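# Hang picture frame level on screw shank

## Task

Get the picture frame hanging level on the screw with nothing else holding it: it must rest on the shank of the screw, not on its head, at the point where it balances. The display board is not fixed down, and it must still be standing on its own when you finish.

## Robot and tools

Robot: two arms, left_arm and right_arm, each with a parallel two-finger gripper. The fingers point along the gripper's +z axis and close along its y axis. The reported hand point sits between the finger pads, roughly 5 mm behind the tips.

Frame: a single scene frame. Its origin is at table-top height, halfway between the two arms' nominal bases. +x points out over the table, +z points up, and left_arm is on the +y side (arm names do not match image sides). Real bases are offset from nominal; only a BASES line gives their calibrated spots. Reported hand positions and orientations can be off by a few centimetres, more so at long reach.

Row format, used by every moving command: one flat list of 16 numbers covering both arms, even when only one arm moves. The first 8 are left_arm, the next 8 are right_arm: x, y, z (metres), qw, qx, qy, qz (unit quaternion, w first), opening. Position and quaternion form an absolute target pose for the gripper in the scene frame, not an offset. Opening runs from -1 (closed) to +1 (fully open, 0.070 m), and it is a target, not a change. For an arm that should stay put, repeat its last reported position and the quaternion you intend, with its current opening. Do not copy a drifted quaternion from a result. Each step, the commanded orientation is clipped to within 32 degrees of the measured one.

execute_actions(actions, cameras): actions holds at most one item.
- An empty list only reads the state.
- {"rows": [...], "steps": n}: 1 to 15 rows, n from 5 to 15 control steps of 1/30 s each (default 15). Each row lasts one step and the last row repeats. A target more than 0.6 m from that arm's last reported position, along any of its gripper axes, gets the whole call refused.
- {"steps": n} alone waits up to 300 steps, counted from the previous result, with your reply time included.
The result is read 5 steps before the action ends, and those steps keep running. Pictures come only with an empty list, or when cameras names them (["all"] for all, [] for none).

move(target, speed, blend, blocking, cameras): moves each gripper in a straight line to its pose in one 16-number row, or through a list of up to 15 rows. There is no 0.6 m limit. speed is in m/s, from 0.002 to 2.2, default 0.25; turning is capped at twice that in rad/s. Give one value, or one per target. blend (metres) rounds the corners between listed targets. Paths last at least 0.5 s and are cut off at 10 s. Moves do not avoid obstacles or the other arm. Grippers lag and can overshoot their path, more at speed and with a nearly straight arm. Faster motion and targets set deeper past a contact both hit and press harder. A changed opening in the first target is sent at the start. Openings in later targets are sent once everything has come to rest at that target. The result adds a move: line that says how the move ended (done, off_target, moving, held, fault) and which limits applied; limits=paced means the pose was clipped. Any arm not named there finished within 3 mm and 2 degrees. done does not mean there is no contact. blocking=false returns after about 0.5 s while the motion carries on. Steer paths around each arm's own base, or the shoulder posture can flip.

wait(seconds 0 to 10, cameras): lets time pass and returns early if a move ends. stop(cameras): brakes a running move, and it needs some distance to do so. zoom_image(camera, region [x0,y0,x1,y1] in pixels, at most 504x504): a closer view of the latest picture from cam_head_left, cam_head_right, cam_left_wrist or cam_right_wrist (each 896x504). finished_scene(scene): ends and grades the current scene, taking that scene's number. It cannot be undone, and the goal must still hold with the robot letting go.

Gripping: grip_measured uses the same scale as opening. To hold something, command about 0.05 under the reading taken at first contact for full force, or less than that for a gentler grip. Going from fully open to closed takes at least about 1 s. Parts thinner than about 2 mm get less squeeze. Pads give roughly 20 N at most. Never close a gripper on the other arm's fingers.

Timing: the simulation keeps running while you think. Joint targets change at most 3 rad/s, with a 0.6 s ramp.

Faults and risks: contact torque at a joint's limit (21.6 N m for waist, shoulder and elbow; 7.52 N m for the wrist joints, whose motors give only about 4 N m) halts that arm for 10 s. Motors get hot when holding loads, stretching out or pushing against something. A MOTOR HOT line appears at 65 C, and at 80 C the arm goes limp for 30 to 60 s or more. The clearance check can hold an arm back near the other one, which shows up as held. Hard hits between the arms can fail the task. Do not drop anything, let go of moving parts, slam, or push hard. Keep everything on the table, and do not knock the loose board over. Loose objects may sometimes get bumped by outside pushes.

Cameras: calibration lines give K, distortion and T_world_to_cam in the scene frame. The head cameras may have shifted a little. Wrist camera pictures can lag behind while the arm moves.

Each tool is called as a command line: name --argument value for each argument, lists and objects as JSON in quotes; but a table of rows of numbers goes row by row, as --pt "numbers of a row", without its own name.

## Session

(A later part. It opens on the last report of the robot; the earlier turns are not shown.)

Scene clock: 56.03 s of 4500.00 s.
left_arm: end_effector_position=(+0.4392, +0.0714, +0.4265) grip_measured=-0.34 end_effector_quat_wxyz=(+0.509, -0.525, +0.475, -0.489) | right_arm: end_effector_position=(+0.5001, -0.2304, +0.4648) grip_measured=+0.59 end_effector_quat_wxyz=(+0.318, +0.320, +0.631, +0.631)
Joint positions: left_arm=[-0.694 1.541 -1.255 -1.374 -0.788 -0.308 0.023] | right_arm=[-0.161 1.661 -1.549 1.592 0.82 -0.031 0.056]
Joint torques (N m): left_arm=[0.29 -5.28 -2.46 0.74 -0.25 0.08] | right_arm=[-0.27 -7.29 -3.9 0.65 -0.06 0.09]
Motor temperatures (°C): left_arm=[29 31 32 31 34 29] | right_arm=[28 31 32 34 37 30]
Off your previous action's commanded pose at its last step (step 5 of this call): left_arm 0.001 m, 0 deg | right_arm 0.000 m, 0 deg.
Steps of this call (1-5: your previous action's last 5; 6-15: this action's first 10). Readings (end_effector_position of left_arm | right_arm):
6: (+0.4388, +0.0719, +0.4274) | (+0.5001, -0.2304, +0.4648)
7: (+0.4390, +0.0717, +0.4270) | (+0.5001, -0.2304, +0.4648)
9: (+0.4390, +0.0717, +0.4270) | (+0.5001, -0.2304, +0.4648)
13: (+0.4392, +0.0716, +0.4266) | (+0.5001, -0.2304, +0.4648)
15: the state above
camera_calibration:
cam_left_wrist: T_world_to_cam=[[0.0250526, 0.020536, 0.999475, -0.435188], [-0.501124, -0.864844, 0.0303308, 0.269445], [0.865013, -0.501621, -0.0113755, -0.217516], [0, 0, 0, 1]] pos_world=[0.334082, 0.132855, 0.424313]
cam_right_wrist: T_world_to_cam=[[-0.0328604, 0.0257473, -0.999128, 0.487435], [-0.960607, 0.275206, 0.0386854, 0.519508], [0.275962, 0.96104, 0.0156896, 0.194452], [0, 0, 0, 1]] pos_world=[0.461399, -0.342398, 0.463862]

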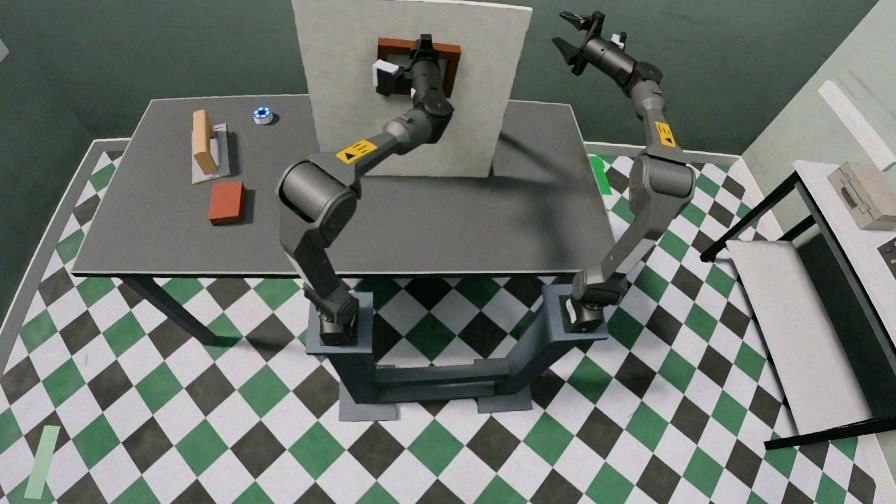

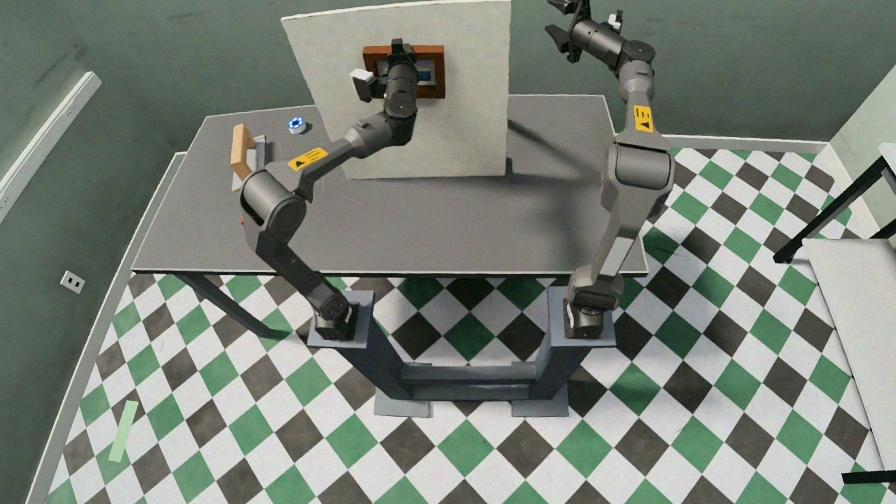

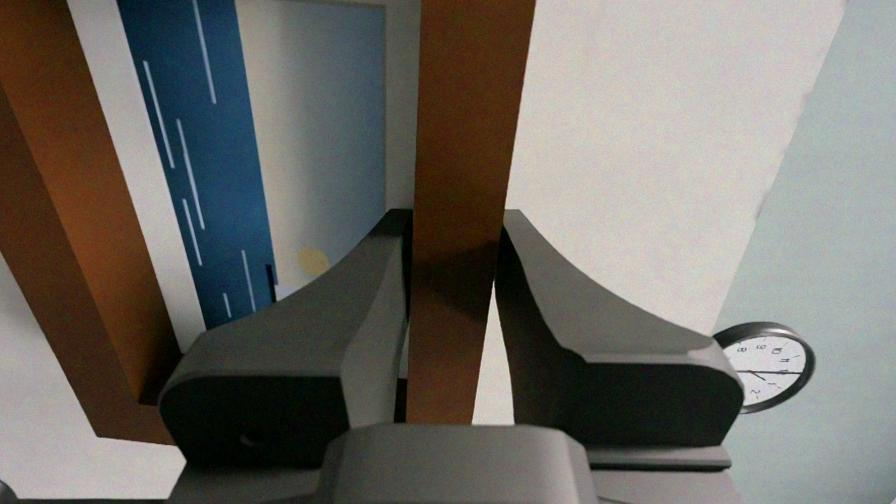

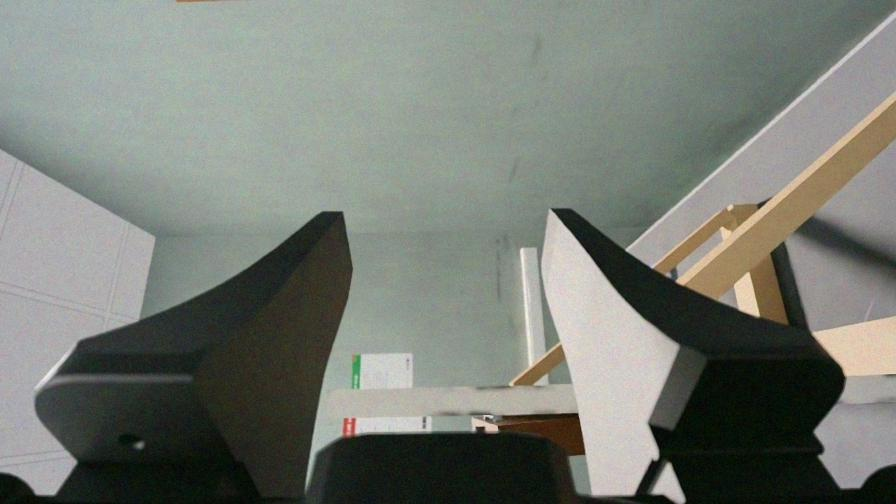

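move --pt "0.4389 0.0716 0.4275 0.5101 -0.5244 0.4745 -0.4900 -0.15 0.50 -0.23 0.465 0.318 0.319 0.631 0.631 0.59" --speed 0.02

zoom_image --camera "cam_head_left" --region '[360, 10, 480, 120]'

zoom_image --camera "cam_head_right" --region '[345, 10, 465, 120]'

zoom_image --camera "cam_right_wrist" --region '[455, 405, 505, 435]'

Scene clock: 57.33 s of 4500.00 s.
left_arm: end_effector_position=(+0.4390, +0.0716, +0.4274) grip_measured=-0.15 end_effector_quat_wxyz=(+0.510, -0.524, +0.475, -0.490) | right_arm: end_effector_position=(+0.5001, -0.2304, +0.4648) grip_measured=+0.59 end_effector_quat_wxyz=(+0.318, +0.320, +0.631, +0.631)
Joint positions: left_arm=[-0.694 1.54 -1.255 -1.372 -0.789 -0.309 0.03] | right_arm=[-0.161 1.661 -1.549 1.592 0.82 -0.031 0.056]
Joint torques (N m): left_arm=[-0.66 -7.12 -2.43 0.78 -0.62 -0.11] | right_arm=[-0.32 -7.35 -3.94 0.65 -0.07 0.09]
Motor temperatures (°C): left_arm=[29 32 32 31 34 29] | right_arm=[28 31 32 34 37 30]
Hand target: left_arm +0.4389, +0.0716, +0.4275; +0.510, -0.524, +0.474, -0.490 | right_arm +0.5000, -0.2300, +0.4650; +0.318, +0.319, +0.631, +0.631
Off your previous action's commanded pose at its last step (step 5 of this call): left_arm 0.001 m, 0 deg | right_arm 0.000 m, 0 deg.
Off the commanded pose: left_arm 0.000 m, 0 deg | right_arm 0.000 m, 0 deg.
Kept back: nothing.
move: done
camera_calibration:
cam_left_wrist: T_world_to_cam=[[0.0222683, 0.0199874, 0.999552, -0.434817], [-0.500889, -0.865043, 0.0284567, 0.270245], [0.865225, -0.501299, -0.00925162, -0.218252], [0, 0, 0, 1]] pos_world=[0.333883, 0.133055, 0.424913]
cam_right_wrist: T_world_to_cam=[[-0.0328604, 0.0257473, -0.999128, 0.487435], [-0.960607, 0.275206, 0.0386854, 0.519508], [0.275962, 0.96104, 0.0156896, 0.194452], [0, 0, 0, 1]] pos_world=[0.461399, -0.342398, 0.463862]

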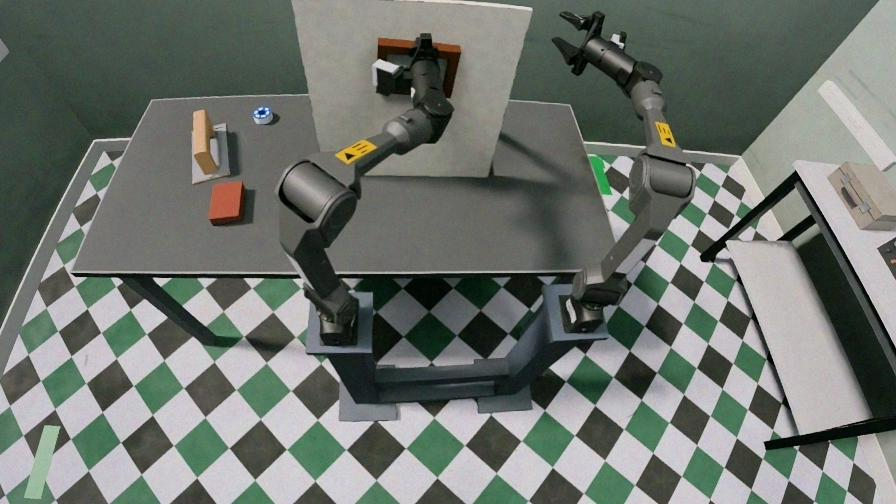

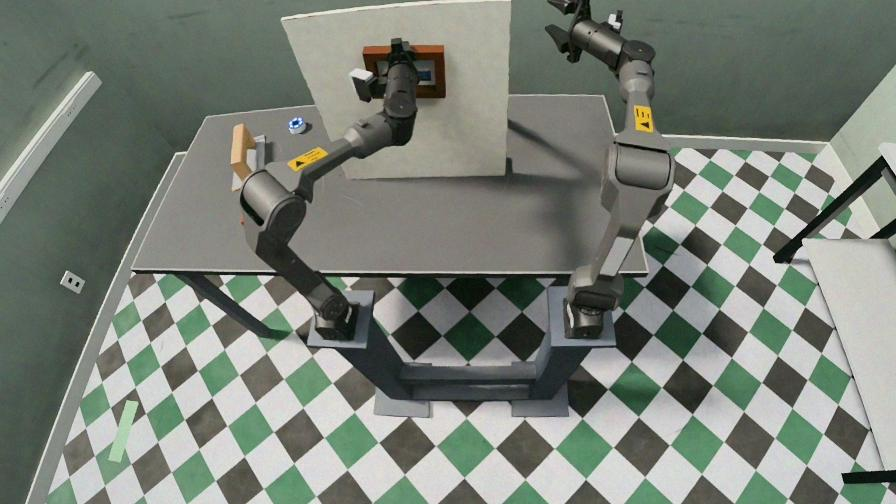

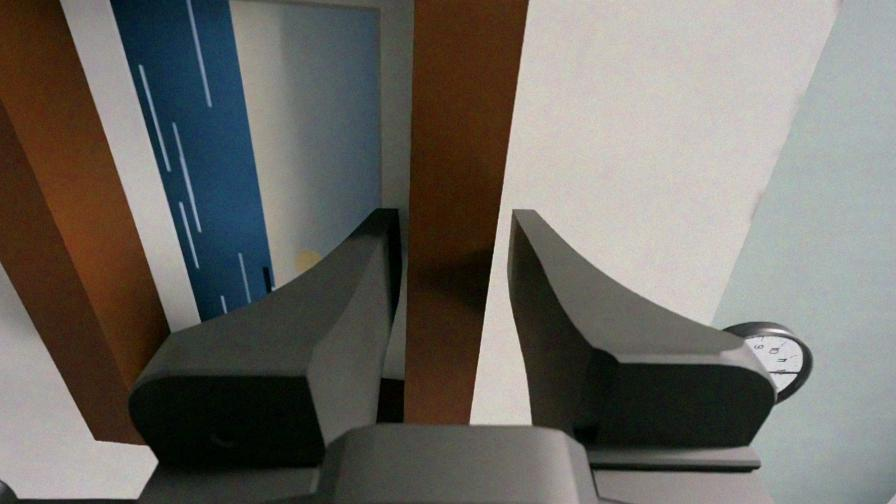

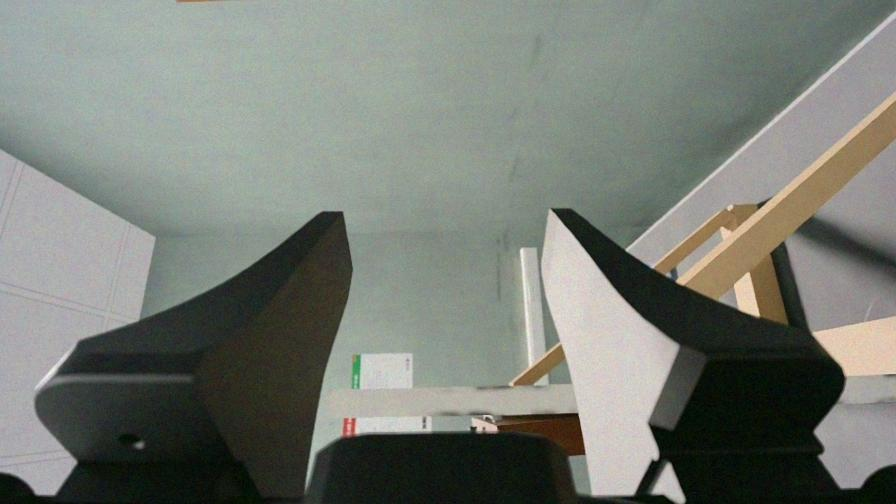

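Scaled by 4.200 from the camera's 896x504 image, which has a finer 1280x720 frame.

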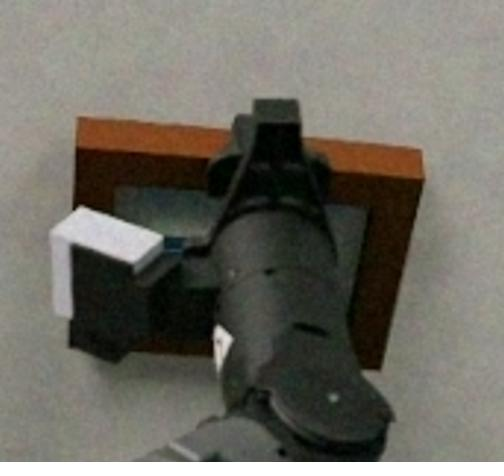

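Scaled by 4.200 from the camera's 896x504 image, which has a finer 1280x720 frame.

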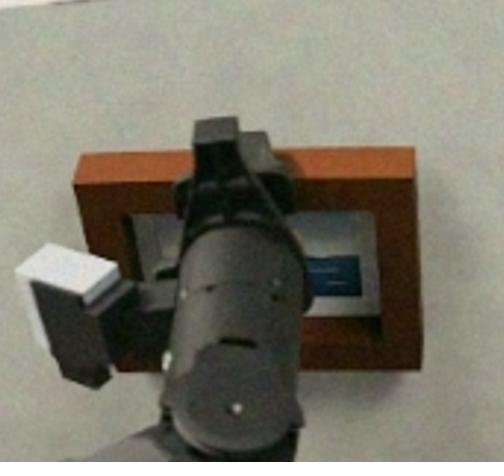

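Scaled by 10.080 from the camera's 896x504 image, which has a finer 1280x720 frame.

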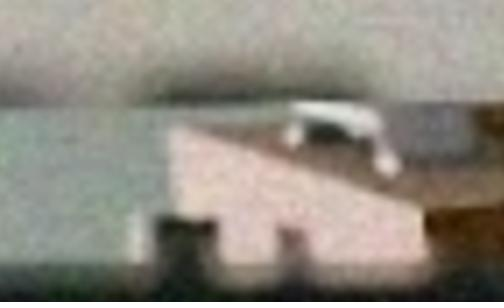

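execute_actions --actions '[{"rows":[[0.4389,0.0716,0.4278,0.5101,-0.5244,0.4745,-0.4900,-0.18,0.50,-0.23,0.465,0.318,0.319,0.631,0.631,0.59],[0.4389,0.0716,0.4280,0.5101,-0.5244,0.4745,-0.4900,-0.21,0.50,-0.23,0.465,0.318,0.319,0.631,0.631,0.59],[0.4389,0.0716,0.4282,0.5101,-0.5244,0.4745,-0.4900,-0.24,0.50,-0.23,0.465,0.318,0.319,0.631,0.631,0.59],[0.4389,0.0716,0.4284,0.5101,-0.5244,0.4745,-0.4900,-0.27,0.50,-0.23,0.465,0.318,0.319,0.631,0.631,0.59],[0.4389,0.0716,0.4284,0.5101,-0.5244,0.4745,-0.4900,-0.30,0.50,-0.23,0.465,0.318,0.319,0.631,0.631,0.59],[0.4389,0.0716,0.4284,0.5101,-0.5244,0.4745,-0.4900,-0.32,0.50,-0.23,0.465,0.318,0.319,0.631,0.631,0.59],[0.4389,0.0716,0.4284,0.5101,-0.5244,0.4745,-0.4900,-0.34,0.50,-0.23,0.465,0.318,0.319,0.631,0.631,0.59],[0.4389,0.0716,0.4284,0.5101,-0.5244,0.4745,-0.4900,-0.36,0.50,-0.23,0.465,0.318,0.319,0.631,0.631,0.59],[0.4389,0.0716,0.4284,0.5101,-0.5244,0.4745,-0.4900,-0.38,0.50,-0.23,0.465,0.318,0.319,0.631,0.631,0.59],[0.4389,0.0716,0.4284,0.5101,-0.5244,0.4745,-0.4900,-0.395,0.50,-0.23,0.465,0.318,0.319,0.631,0.631,0.59],[0.4389,0.0716,0.4284,0.5101,-0.5244,0.4745,-0.4900,-0.41,0.50,-0.23,0.465,0.318,0.319,0.631,0.631,0.59],[0.4389,0.0716,0.4284,0.5101,-0.5244,0.4745,-0.4900,-0.425,0.50,-0.23,0.465,0.318,0.319,0.631,0.631,0.59],[0.4389,0.0716,0.4284,0.5101,-0.5244,0.4745,-0.4900,-0.44,0.50,-0.23,0.465,0.318,0.319,0.631,0.631,0.59],[0.4389,0.0716,0.4284,0.5101,-0.5244,0.4745,-0.4900,-0.455,0.50,-0.23,0.465,0.318,0.319,0.631,0.631,0.59],[0.4389,0.0716,0.4284,0.5101,-0.5244,0.4745,-0.4900,-0.47,0.50,-0.23,0.465,0.318,0.319,0.631,0.631,0.59]],"steps":15}]'

move --pt "0.4389 0.0716 0.4284 0.5101 -0.5244 0.4745 -0.4900 -0.52 0.50 -0.23 0.465 0.318 0.319 0.631 0.631 0.59" --speed 0.02

zoom_image --camera "cam_head_left" --region '[360, 10, 480, 120]'

zoom_image --camera "cam_head_right" --region '[345, 10, 465, 120]'

zoom_image --camera "cam_right_wrist" --region '[455, 405, 505, 435]'

Scene clock: 59.10 s of 4500.00 s.
left_arm: end_effector_position=(+0.4390, +0.0716, +0.4279) grip_measured=-0.39 end_effector_quat_wxyz=(+0.510, -0.524, +0.475, -0.490) | right_arm: end_effector_position=(+0.5001, -0.2304, +0.4648) grip_measured=+0.59 end_effector_quat_wxyz=(+0.318, +0.320, +0.631, +0.631)
Joint positions: left_arm=[-0.694 1.54 -1.257 -1.374 -0.789 -0.306 0.021] | right_arm=[-0.161 1.661 -1.549 1.592 0.82 -0.031 0.056]
Joint torques (N m): left_arm=[-0.68 -6.84 -3.43 0.54 -0.28 0.08] | right_arm=[-0.24 -7.33 -3.9 0.64 -0.08 0.11]
Motor temperatures (°C): left_arm=[29 32 32 31 34 29] | right_arm=[28 31 32 34 37 30]
Steps of this call (1-43: nothing new was sent; 44-53: this action's first 10). Readings (end_effector_position of left_arm | right_arm):
44: (+0.4390, +0.0716, +0.4274) | (+0.5001, -0.2304, +0.4648)
45: (+0.4390, +0.0716, +0.4274) | (+0.5001, -0.2304, +0.4648)
47: (+0.4390, +0.0716, +0.4272) | (+0.5001, -0.2304, +0.4648)
51: (+0.4390, +0.0716, +0.4275) | (+0.5001, -0.2304, +0.4648)
53: the state above

Scene clock: 59.90 s of 4500.00 s.
left_arm: end_effector_position=(+0.4390, +0.0717, +0.4278) grip_measured=-0.44 end_effector_quat_wxyz=(+0.510, -0.524, +0.475, -0.489) | right_arm: end_effector_position=(+0.5001, -0.2304, +0.4648) grip_measured=+0.59 end_effector_quat_wxyz=(+0.318, +0.320, +0.631, +0.631)
Joint positions: left_arm=[-0.694 1.54 -1.257 -1.375 -0.789 -0.305 0.02] | right_arm=[-0.161 1.661 -1.549 1.592 0.82 -0.031 0.056]
Joint torques (N m): left_arm=[-0.64 -6.6 -3.99 0.7 -0.09 0.08] | right_arm=[-0.27 -7.32 -3.96 0.64 -0.09 0.12]
Motor temperatures (°C): left_arm=[29 32 32 31 34 29] | right_arm=[28 31 32 34 37 30]
Hand target: left_arm +0.4389, +0.0716, +0.4284; +0.510, -0.524, +0.474, -0.490 | right_arm +0.5000, -0.2300, +0.4650; +0.318, +0.319, +0.631, +0.631
Off your previous action's commanded pose at its last step (step 5 of this call): left_arm 0.001 m, 0 deg | right_arm 0.000 m, 0 deg.
Off the commanded pose: left_arm 0.001 m, 0 deg | right_arm 0.000 m, 0 deg.
Kept back: nothing.
move: done
camera_calibration:
cam_left_wrist: T_world_to_cam=[[0.0229264, 0.0193669, 0.99955, -0.435452], [-0.500365, -0.865354, 0.0282436, 0.270188], [0.865511, -0.500787, -0.0101489, -0.21803], [0, 0, 0, 1]] pos_world=[0.333883, 0.133055, 0.425412]
cam_right_wrist: T_world_to_cam=[[-0.0328604, 0.0257473, -0.999128, 0.487435], [-0.960607, 0.275206, 0.0386854, 0.519508], [0.275962, 0.96104, 0.0156896, 0.194452], [0, 0, 0, 1]] pos_world=[0.461399, -0.342398, 0.463862]

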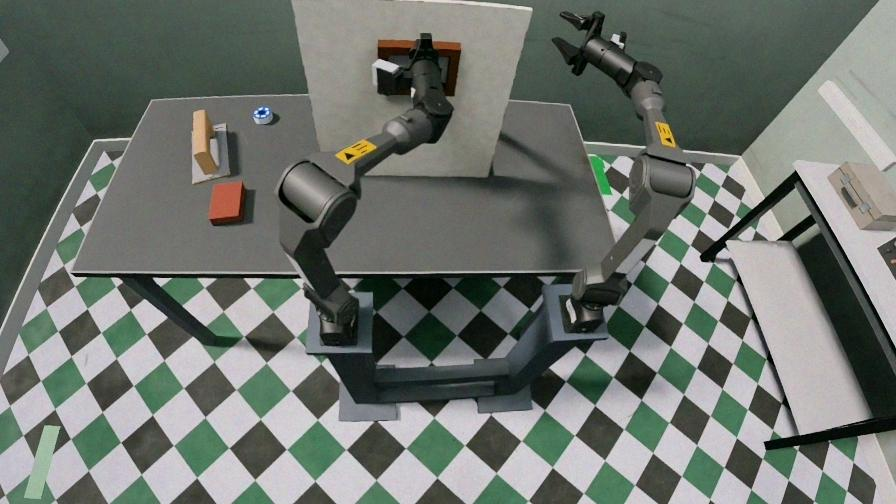

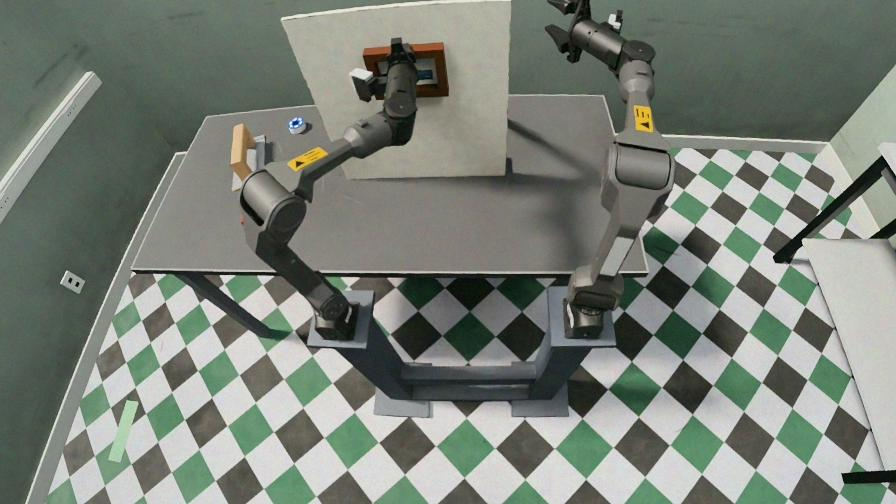

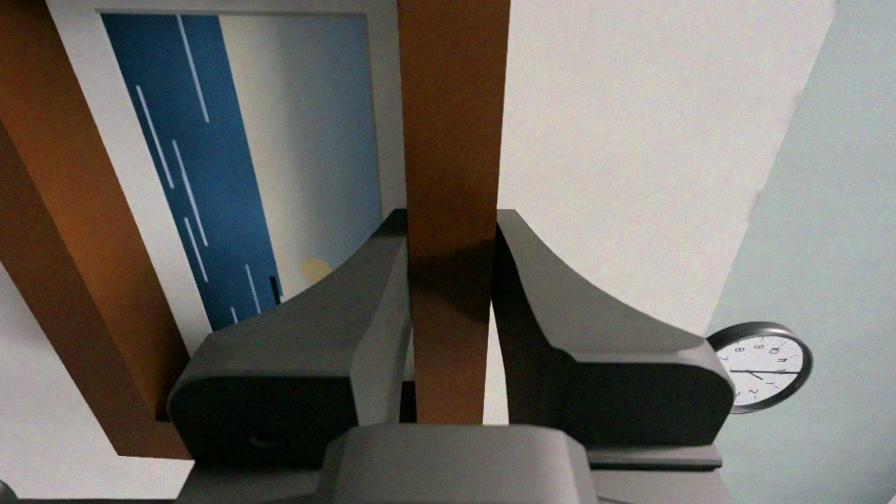

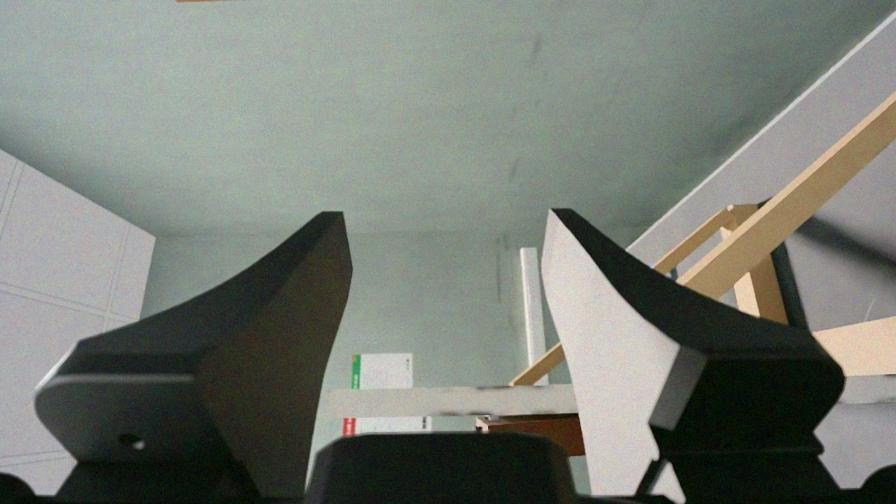

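Scaled by 4.200 from the camera's 896x504 image, which has a finer 1280x720 frame.

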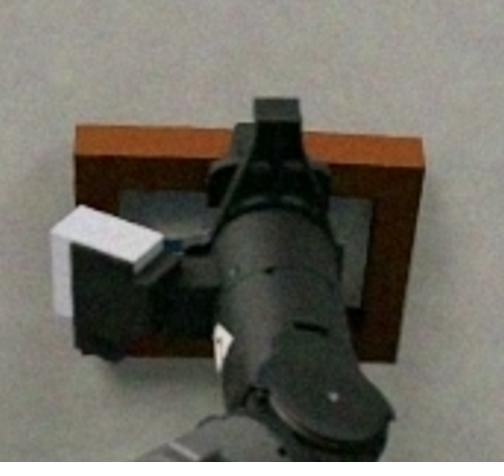

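Scaled by 4.200 from the camera's 896x504 image, which has a finer 1280x720 frame.

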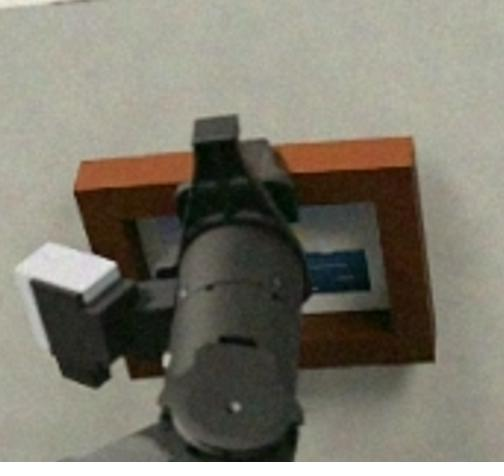

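Scaled by 10.080 from the camera's 896x504 image, which has a finer 1280x720 frame.

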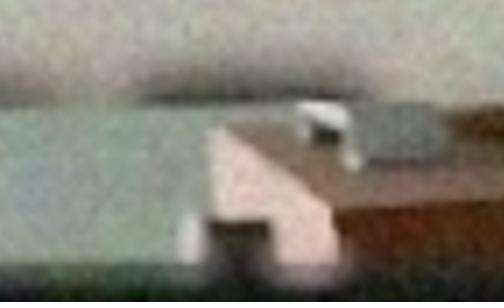

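move --pt "0.4389 0.0717 0.4330 0.5101 -0.5244 0.4745 -0.4900 -0.53 0.50 -0.23 0.465 0.318 0.319 0.631 0.631 0.59" --pt "0.4389 0.0764 0.4330 0.5101 -0.5244 0.4745 -0.4900 -0.53 0.50 -0.23 0.465 0.318 0.319 0.631 0.631 0.59" --speed 0.03 --cameras '["cam_right_wrist"]'

zoom_image --camera "cam_right_wrist" --region '[455, 405, 505, 435]'

move --pt "0.4389 0.0764 0.4297 0.5101 -0.5244 0.4745 -0.4900 -0.53 0.50 -0.23 0.465 0.318 0.319 0.631 0.631 0.59" --speed 0.02 --cameras '["cam_right_wrist"]'

zoom_image --camera "cam_right_wrist" --region '[455, 405, 505, 435]'

Scene clock: 61.07 s of 4500.00 s.
left_arm: end_effector_position=(+0.4389, +0.0759, +0.4330) grip_measured=-0.44 end_effector_quat_wxyz=(+0.510, -0.524, +0.475, -0.490) | right_arm: end_effector_position=(+0.5001, -0.2304, +0.4648) grip_measured=+0.59 end_effector_quat_wxyz=(+0.318, +0.320, +0.631, +0.631)
Joint positions: left_arm=[-0.682 1.528 -1.264 -1.387 -0.772 -0.284 0.02] | right_arm=[-0.161 1.661 -1.549 1.592 0.82 -0.031 0.056]
Joint torques (N m): left_arm=[1.08 -7.46 -3.1 1.11 -0.71 -0.12] | right_arm=[-0.27 -7.3 -3.96 0.64 -0.1 0.12]
Motor temperatures (°C): left_arm=[29 32 32 31 34 29] | right_arm=[28 31 32 34 37 30]
Hand target: left_arm +0.4389, +0.0764, +0.4330; +0.510, -0.524, +0.474, -0.490 | right_arm +0.5000, -0.2300, +0.4650; +0.318, +0.319, +0.631, +0.631
Off the commanded pose: left_arm 0.001 m, 0 deg | right_arm 0.000 m, 0 deg.
Kept back: nothing.
move: done
camera_calibration:
cam_right_wrist: T_world_to_cam=[[-0.0328604, 0.0257473, -0.999128, 0.487435], [-0.960607, 0.275206, 0.0386854, 0.519508], [0.275962, 0.96104, 0.0156896, 0.194452], [0, 0, 0, 1]] pos_world=[0.461399, -0.342398, 0.463862]
Images, in order (width x height): cam_right_wrist 896x504.

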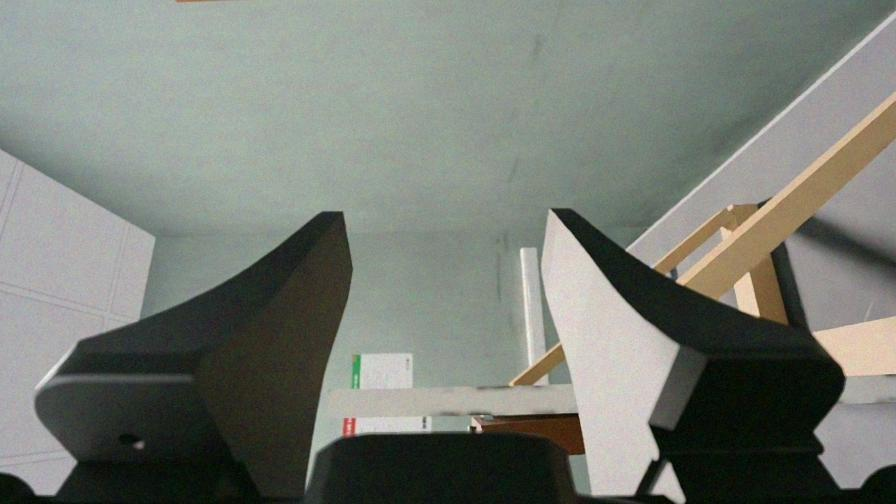

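Scaled by 10.080 from the camera's 896x504 image, which has a finer 1280x720 frame.

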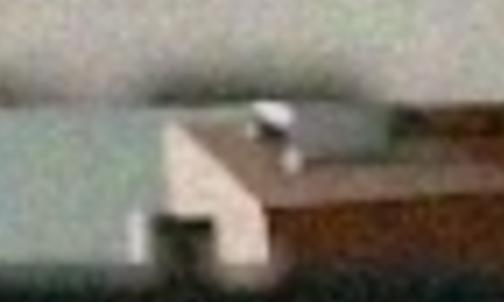

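Scene clock: 61.77 s of 4500.00 s.
left_arm: end_effector_position=(+0.4388, +0.0765, +0.4300) grip_measured=-0.44 end_effector_quat_wxyz=(+0.510, -0.524, +0.474, -0.490) | right_arm: end_effector_position=(+0.5001, -0.2304, +0.4648) grip_measured=+0.59 end_effector_quat_wxyz=(+0.318, +0.320, +0.631, +0.631)
Joint positions: left_arm=[-0.681 1.528 -1.251 -1.373 -0.775 -0.302 0.02] | right_arm=[-0.161 1.661 -1.549 1.592 0.82 -0.031 0.056]
Joint torques (N m): left_arm=[-0.34 -6.39 -3.17 0.89 -0.53 -0.04] | right_arm=[-0.3 -7.28 -3.95 0.62 -0.1 0.13]
Motor temperatures (°C): left_arm=[29 32 32 31 34 29] | right_arm=[28 31 32 34 37 30]
Hand target: left_arm +0.4389, +0.0764, +0.4297; +0.510, -0.524, +0.474, -0.490 | right_arm +0.5000, -0.2300, +0.4650; +0.318, +0.319, +0.631, +0.631
Off the commanded pose: left_arm 0.000 m, 0 deg | right_arm 0.000 m, 0 deg.
Kept back: nothing.
move: done
camera_calibration:
cam_right_wrist: T_world_to_cam=[[-0.0328604, 0.0257473, -0.999128, 0.487435], [-0.960607, 0.275206, 0.0386854, 0.519508], [0.275962, 0.96104, 0.0156896, 0.194452], [0, 0, 0, 1]] pos_world=[0.461399, -0.342398, 0.463862]
Images, in order (width x height): cam_right_wrist 896x504.

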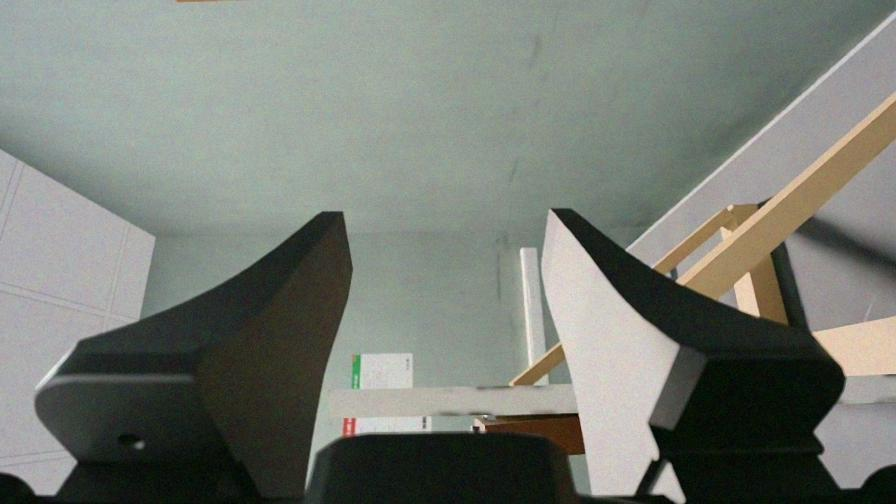

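Scaled by 10.080 from the camera's 896x504 image, which has a finer 1280x720 frame.

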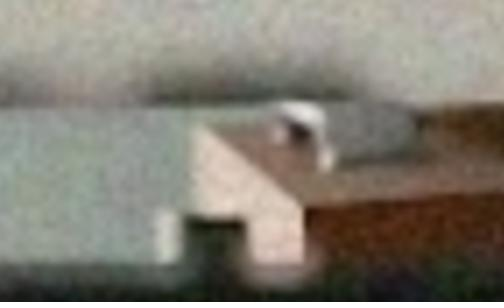

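move --pt "0.4389 0.0764 0.4277 0.5101 -0.5244 0.4745 -0.4900 -0.53 0.50 -0.23 0.465 0.318 0.319 0.631 0.631 0.59" --speed 0.015 --cameras '["cam_right_wrist"]'

zoom_image --camera "cam_right_wrist" --region '[455, 405, 505, 435]'

Scene clock: 62.70 s of 4500.00 s.
left_arm: end_effector_position=(+0.4387, +0.0768, +0.4291) grip_measured=-0.44 end_effector_quat_wxyz=(+0.511, -0.524, +0.473, -0.490) | right_arm: end_effector_position=(+0.5001, -0.2304, +0.4648) grip_measured=+0.59 end_effector_quat_wxyz=(+0.318, +0.320, +0.631, +0.631)
Joint positions: left_arm=[-0.681 1.528 -1.245 -1.364 -0.778 -0.313 0.02] | right_arm=[-0.161 1.661 -1.549 1.592 0.82 -0.031 0.056]
Joint torques (N m): left_arm=[-1.86 -3.84 -1.17 0.02 0.6 -0.14] | right_arm=[-0.28 -7.28 -3.9 0.62 -0.09 0.13]
Motor temperatures (°C): left_arm=[29 32 32 31 34 29] | right_arm=[28 31 32 34 37 30]
Hand target: left_arm +0.4389, +0.0764, +0.4277; +0.510, -0.524, +0.474, -0.490 | right_arm +0.5000, -0.2300, +0.4650; +0.318, +0.319, +0.631, +0.631
Off the commanded pose: left_arm 0.001 m, 0 deg | right_arm 0.000 m, 0 deg.
Kept back: nothing.
move: done
camera_calibration:
cam_right_wrist: T_world_to_cam=[[-0.0328604, 0.0257473, -0.999128, 0.487435], [-0.960607, 0.275206, 0.0386854, 0.519508], [0.275962, 0.96104, 0.0156896, 0.194452], [0, 0, 0, 1]] pos_world=[0.461399, -0.342398, 0.463862]
Images, in order (width x height): cam_right_wrist 896x504.

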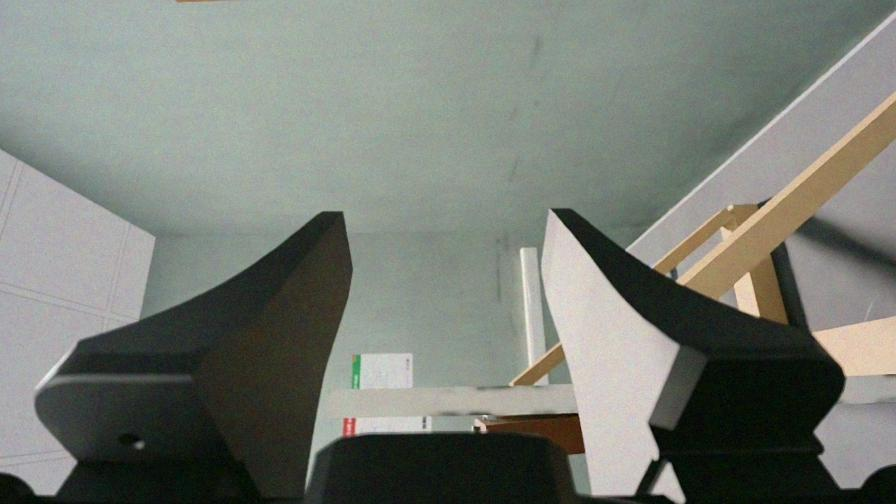

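Scaled by 10.080 from the camera's 896x504 image, which has a finer 1280x720 frame.

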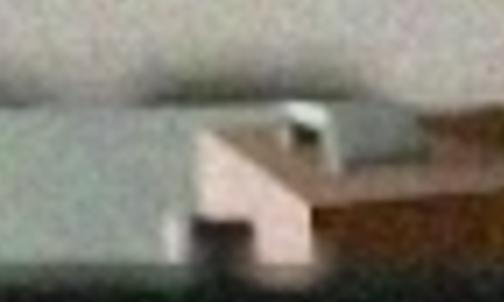

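move --pt "0.4389 0.0776 0.4282 0.5101 -0.5244 0.4745 -0.4900 -0.53 0.50 -0.23 0.465 0.318 0.319 0.631 0.631 0.59" --speed 0.015 --cameras '[]'

move --pt "0.4389 0.0776 0.4275 0.5101 -0.5244 0.4745 -0.4900 -0.53 0.50 -0.23 0.465 0.318 0.319 0.631 0.631 0.59" --speed 0.015

zoom_image --camera "cam_right_wrist" --region '[455, 405, 505, 435]'

zoom_image --camera "cam_head_left" --region '[360, 10, 480, 120]'

zoom_image --camera "cam_head_right" --region '[345, 10, 465, 120]'

Scene clock: 64.03 s of 4500.00 s.
left_arm: end_effector_position=(+0.4390, +0.0775, +0.4283) grip_measured=-0.44 end_effector_quat_wxyz=(+0.510, -0.524, +0.474, -0.490) | right_arm: end_effector_position=(+0.5001, -0.2304, +0.4648) grip_measured=+0.59 end_effector_quat_wxyz=(+0.318, +0.320, +0.631, +0.631)
Joint positions: left_arm=[-0.678 1.527 -1.244 -1.365 -0.774 -0.313 0.02] | right_arm=[-0.161 1.661 -1.549 1.592 0.82 -0.031 0.056]
Joint torques (N m): left_arm=[-2.63 -2.64 0.65 -0.67 1.8 0] | right_arm=[-0.25 -7.3 -4.01 0.62 -0.11 0.14]
Motor temperatures (°C): left_arm=[29 32 32 31 34 29] | right_arm=[28 31 32 34 37 30]
Hand target: left_arm +0.4389, +0.0776, +0.4282; +0.510, -0.524, +0.474, -0.490 | right_arm +0.5000, -0.2300, +0.4650; +0.318, +0.319, +0.631, +0.631
Off the commanded pose: left_arm 0.000 m, 0 deg | right_arm 0.000 m, 0 deg.
Kept back: nothing.
move: done
No camera images: "cameras" was empty.

Scene clock: 64.73 s of 4500.00 s.
left_arm: end_effector_position=(+0.4391, +0.0778, +0.4272) grip_measured=-0.44 end_effector_quat_wxyz=(+0.510, -0.524, +0.475, -0.489) | right_arm: end_effector_position=(+0.5001, -0.2304, +0.4648) grip_measured=+0.59 end_effector_quat_wxyz=(+0.318, +0.320, +0.631, +0.631)
Joint positions: left_arm=[-0.677 1.527 -1.24 -1.362 -0.774 -0.316 0.02] | right_arm=[-0.161 1.661 -1.549 1.592 0.82 -0.031 0.056]
Joint torques (N m): left_arm=[-3.63 -2 0.75 -0.8 1.88 -0.21] | right_arm=[-0.23 -7.26 -3.94 0.62 -0.12 0.16]
Motor temperatures (°C): left_arm=[29 32 32 31 34 29] | right_arm=[28 31 32 34 37 30]
Hand target: left_arm +0.4389, +0.0776, +0.4275; +0.510, -0.524, +0.474, -0.490 | right_arm +0.5000, -0.2300, +0.4650; +0.318, +0.319, +0.631, +0.631
Off the commanded pose: left_arm 0.000 m, 0 deg | right_arm 0.000 m, 0 deg.
Kept back: nothing.
move: done
camera_calibration:
cam_left_wrist: T_world_to_cam=[[0.0221328, 0.0190307, 0.999574, -0.434669], [-0.500074, -0.865545, 0.0275517, 0.275707], [0.8657, -0.50047, -0.00964016, -0.215305], [0, 0, 0, 1]] pos_world=[0.333884, 0.139155, 0.424812]
cam_right_wrist: T_world_to_cam=[[-0.0328604, 0.0257473, -0.999128, 0.487435], [-0.960607, 0.275206, 0.0386854, 0.519508], [0.275962, 0.96104, 0.0156896, 0.194452], [0, 0, 0, 1]] pos_world=[0.461399, -0.342398, 0.463862]

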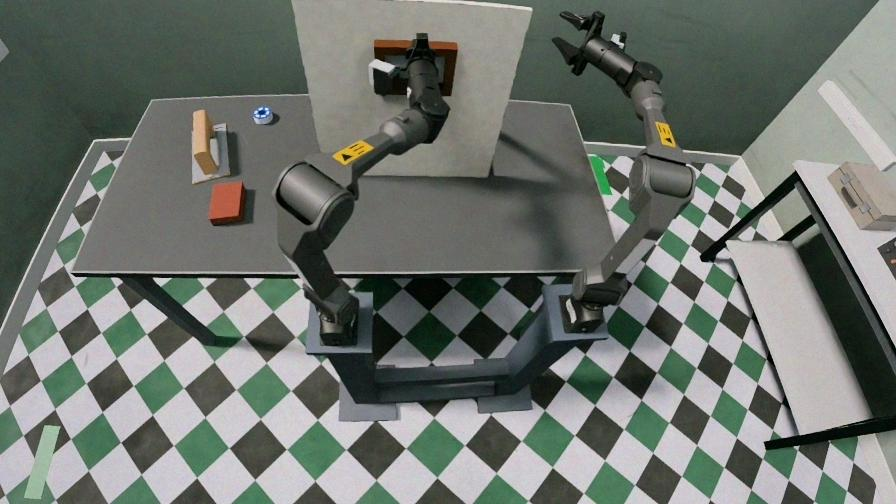

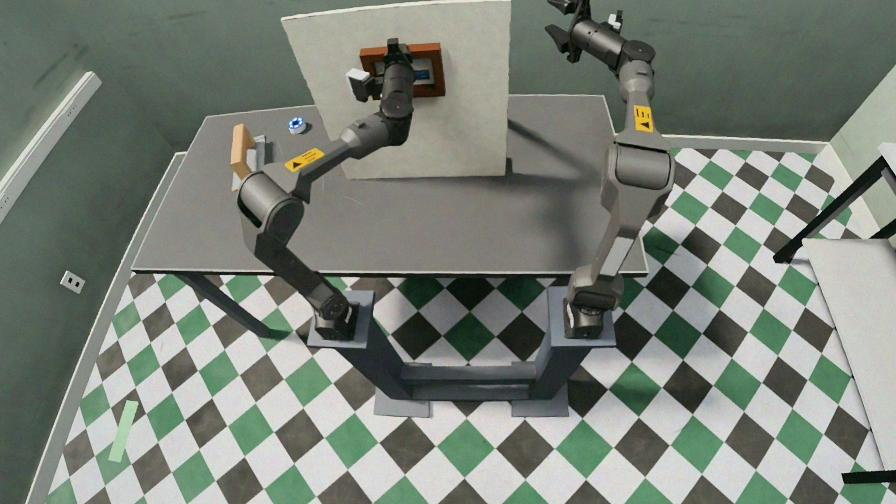

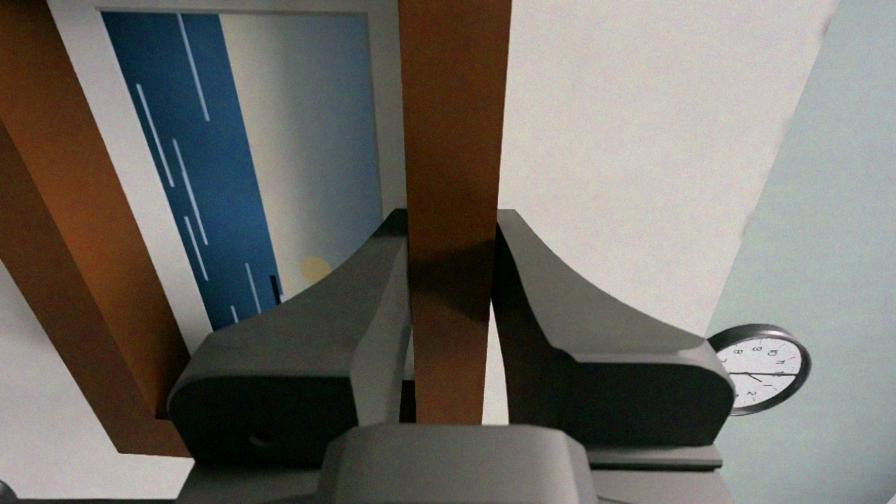

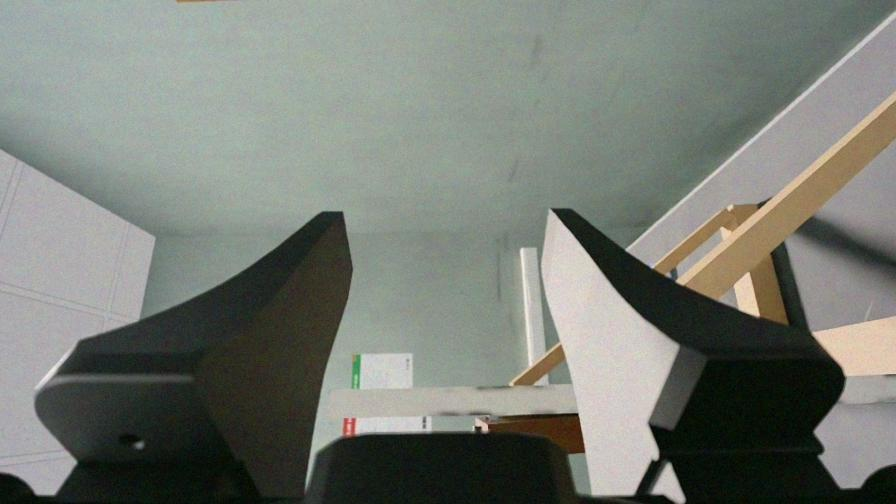

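Scaled by 10.080 from the camera's 896x504 image, which has a finer 1280x720 frame.

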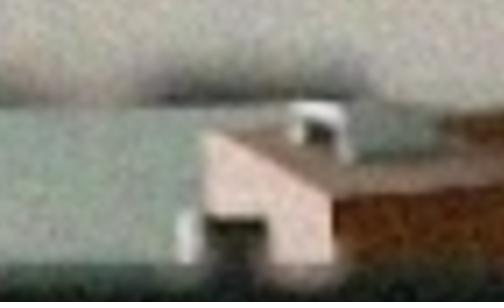

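Scaled by 4.200 from the camera's 896x504 image, which has a finer 1280x720 frame.

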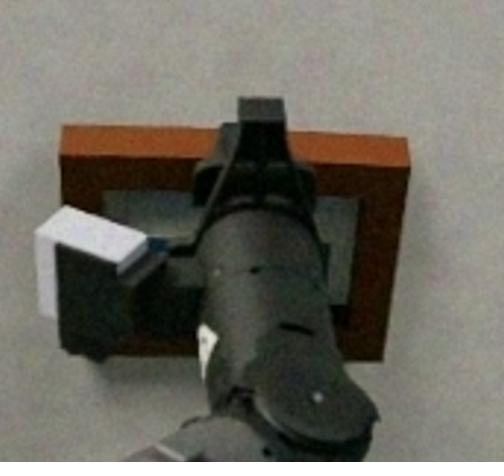

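Scaled by 4.200 from the camera's 896x504 image, which has a finer 1280x720 frame.

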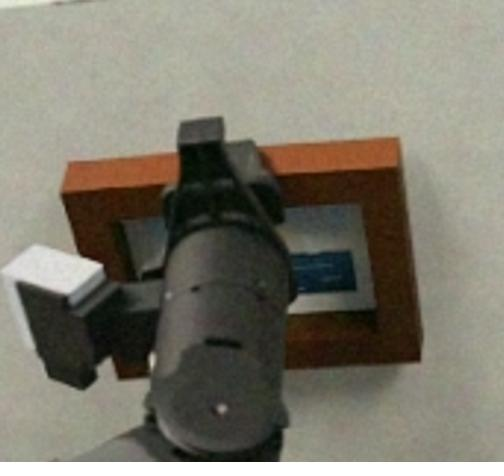

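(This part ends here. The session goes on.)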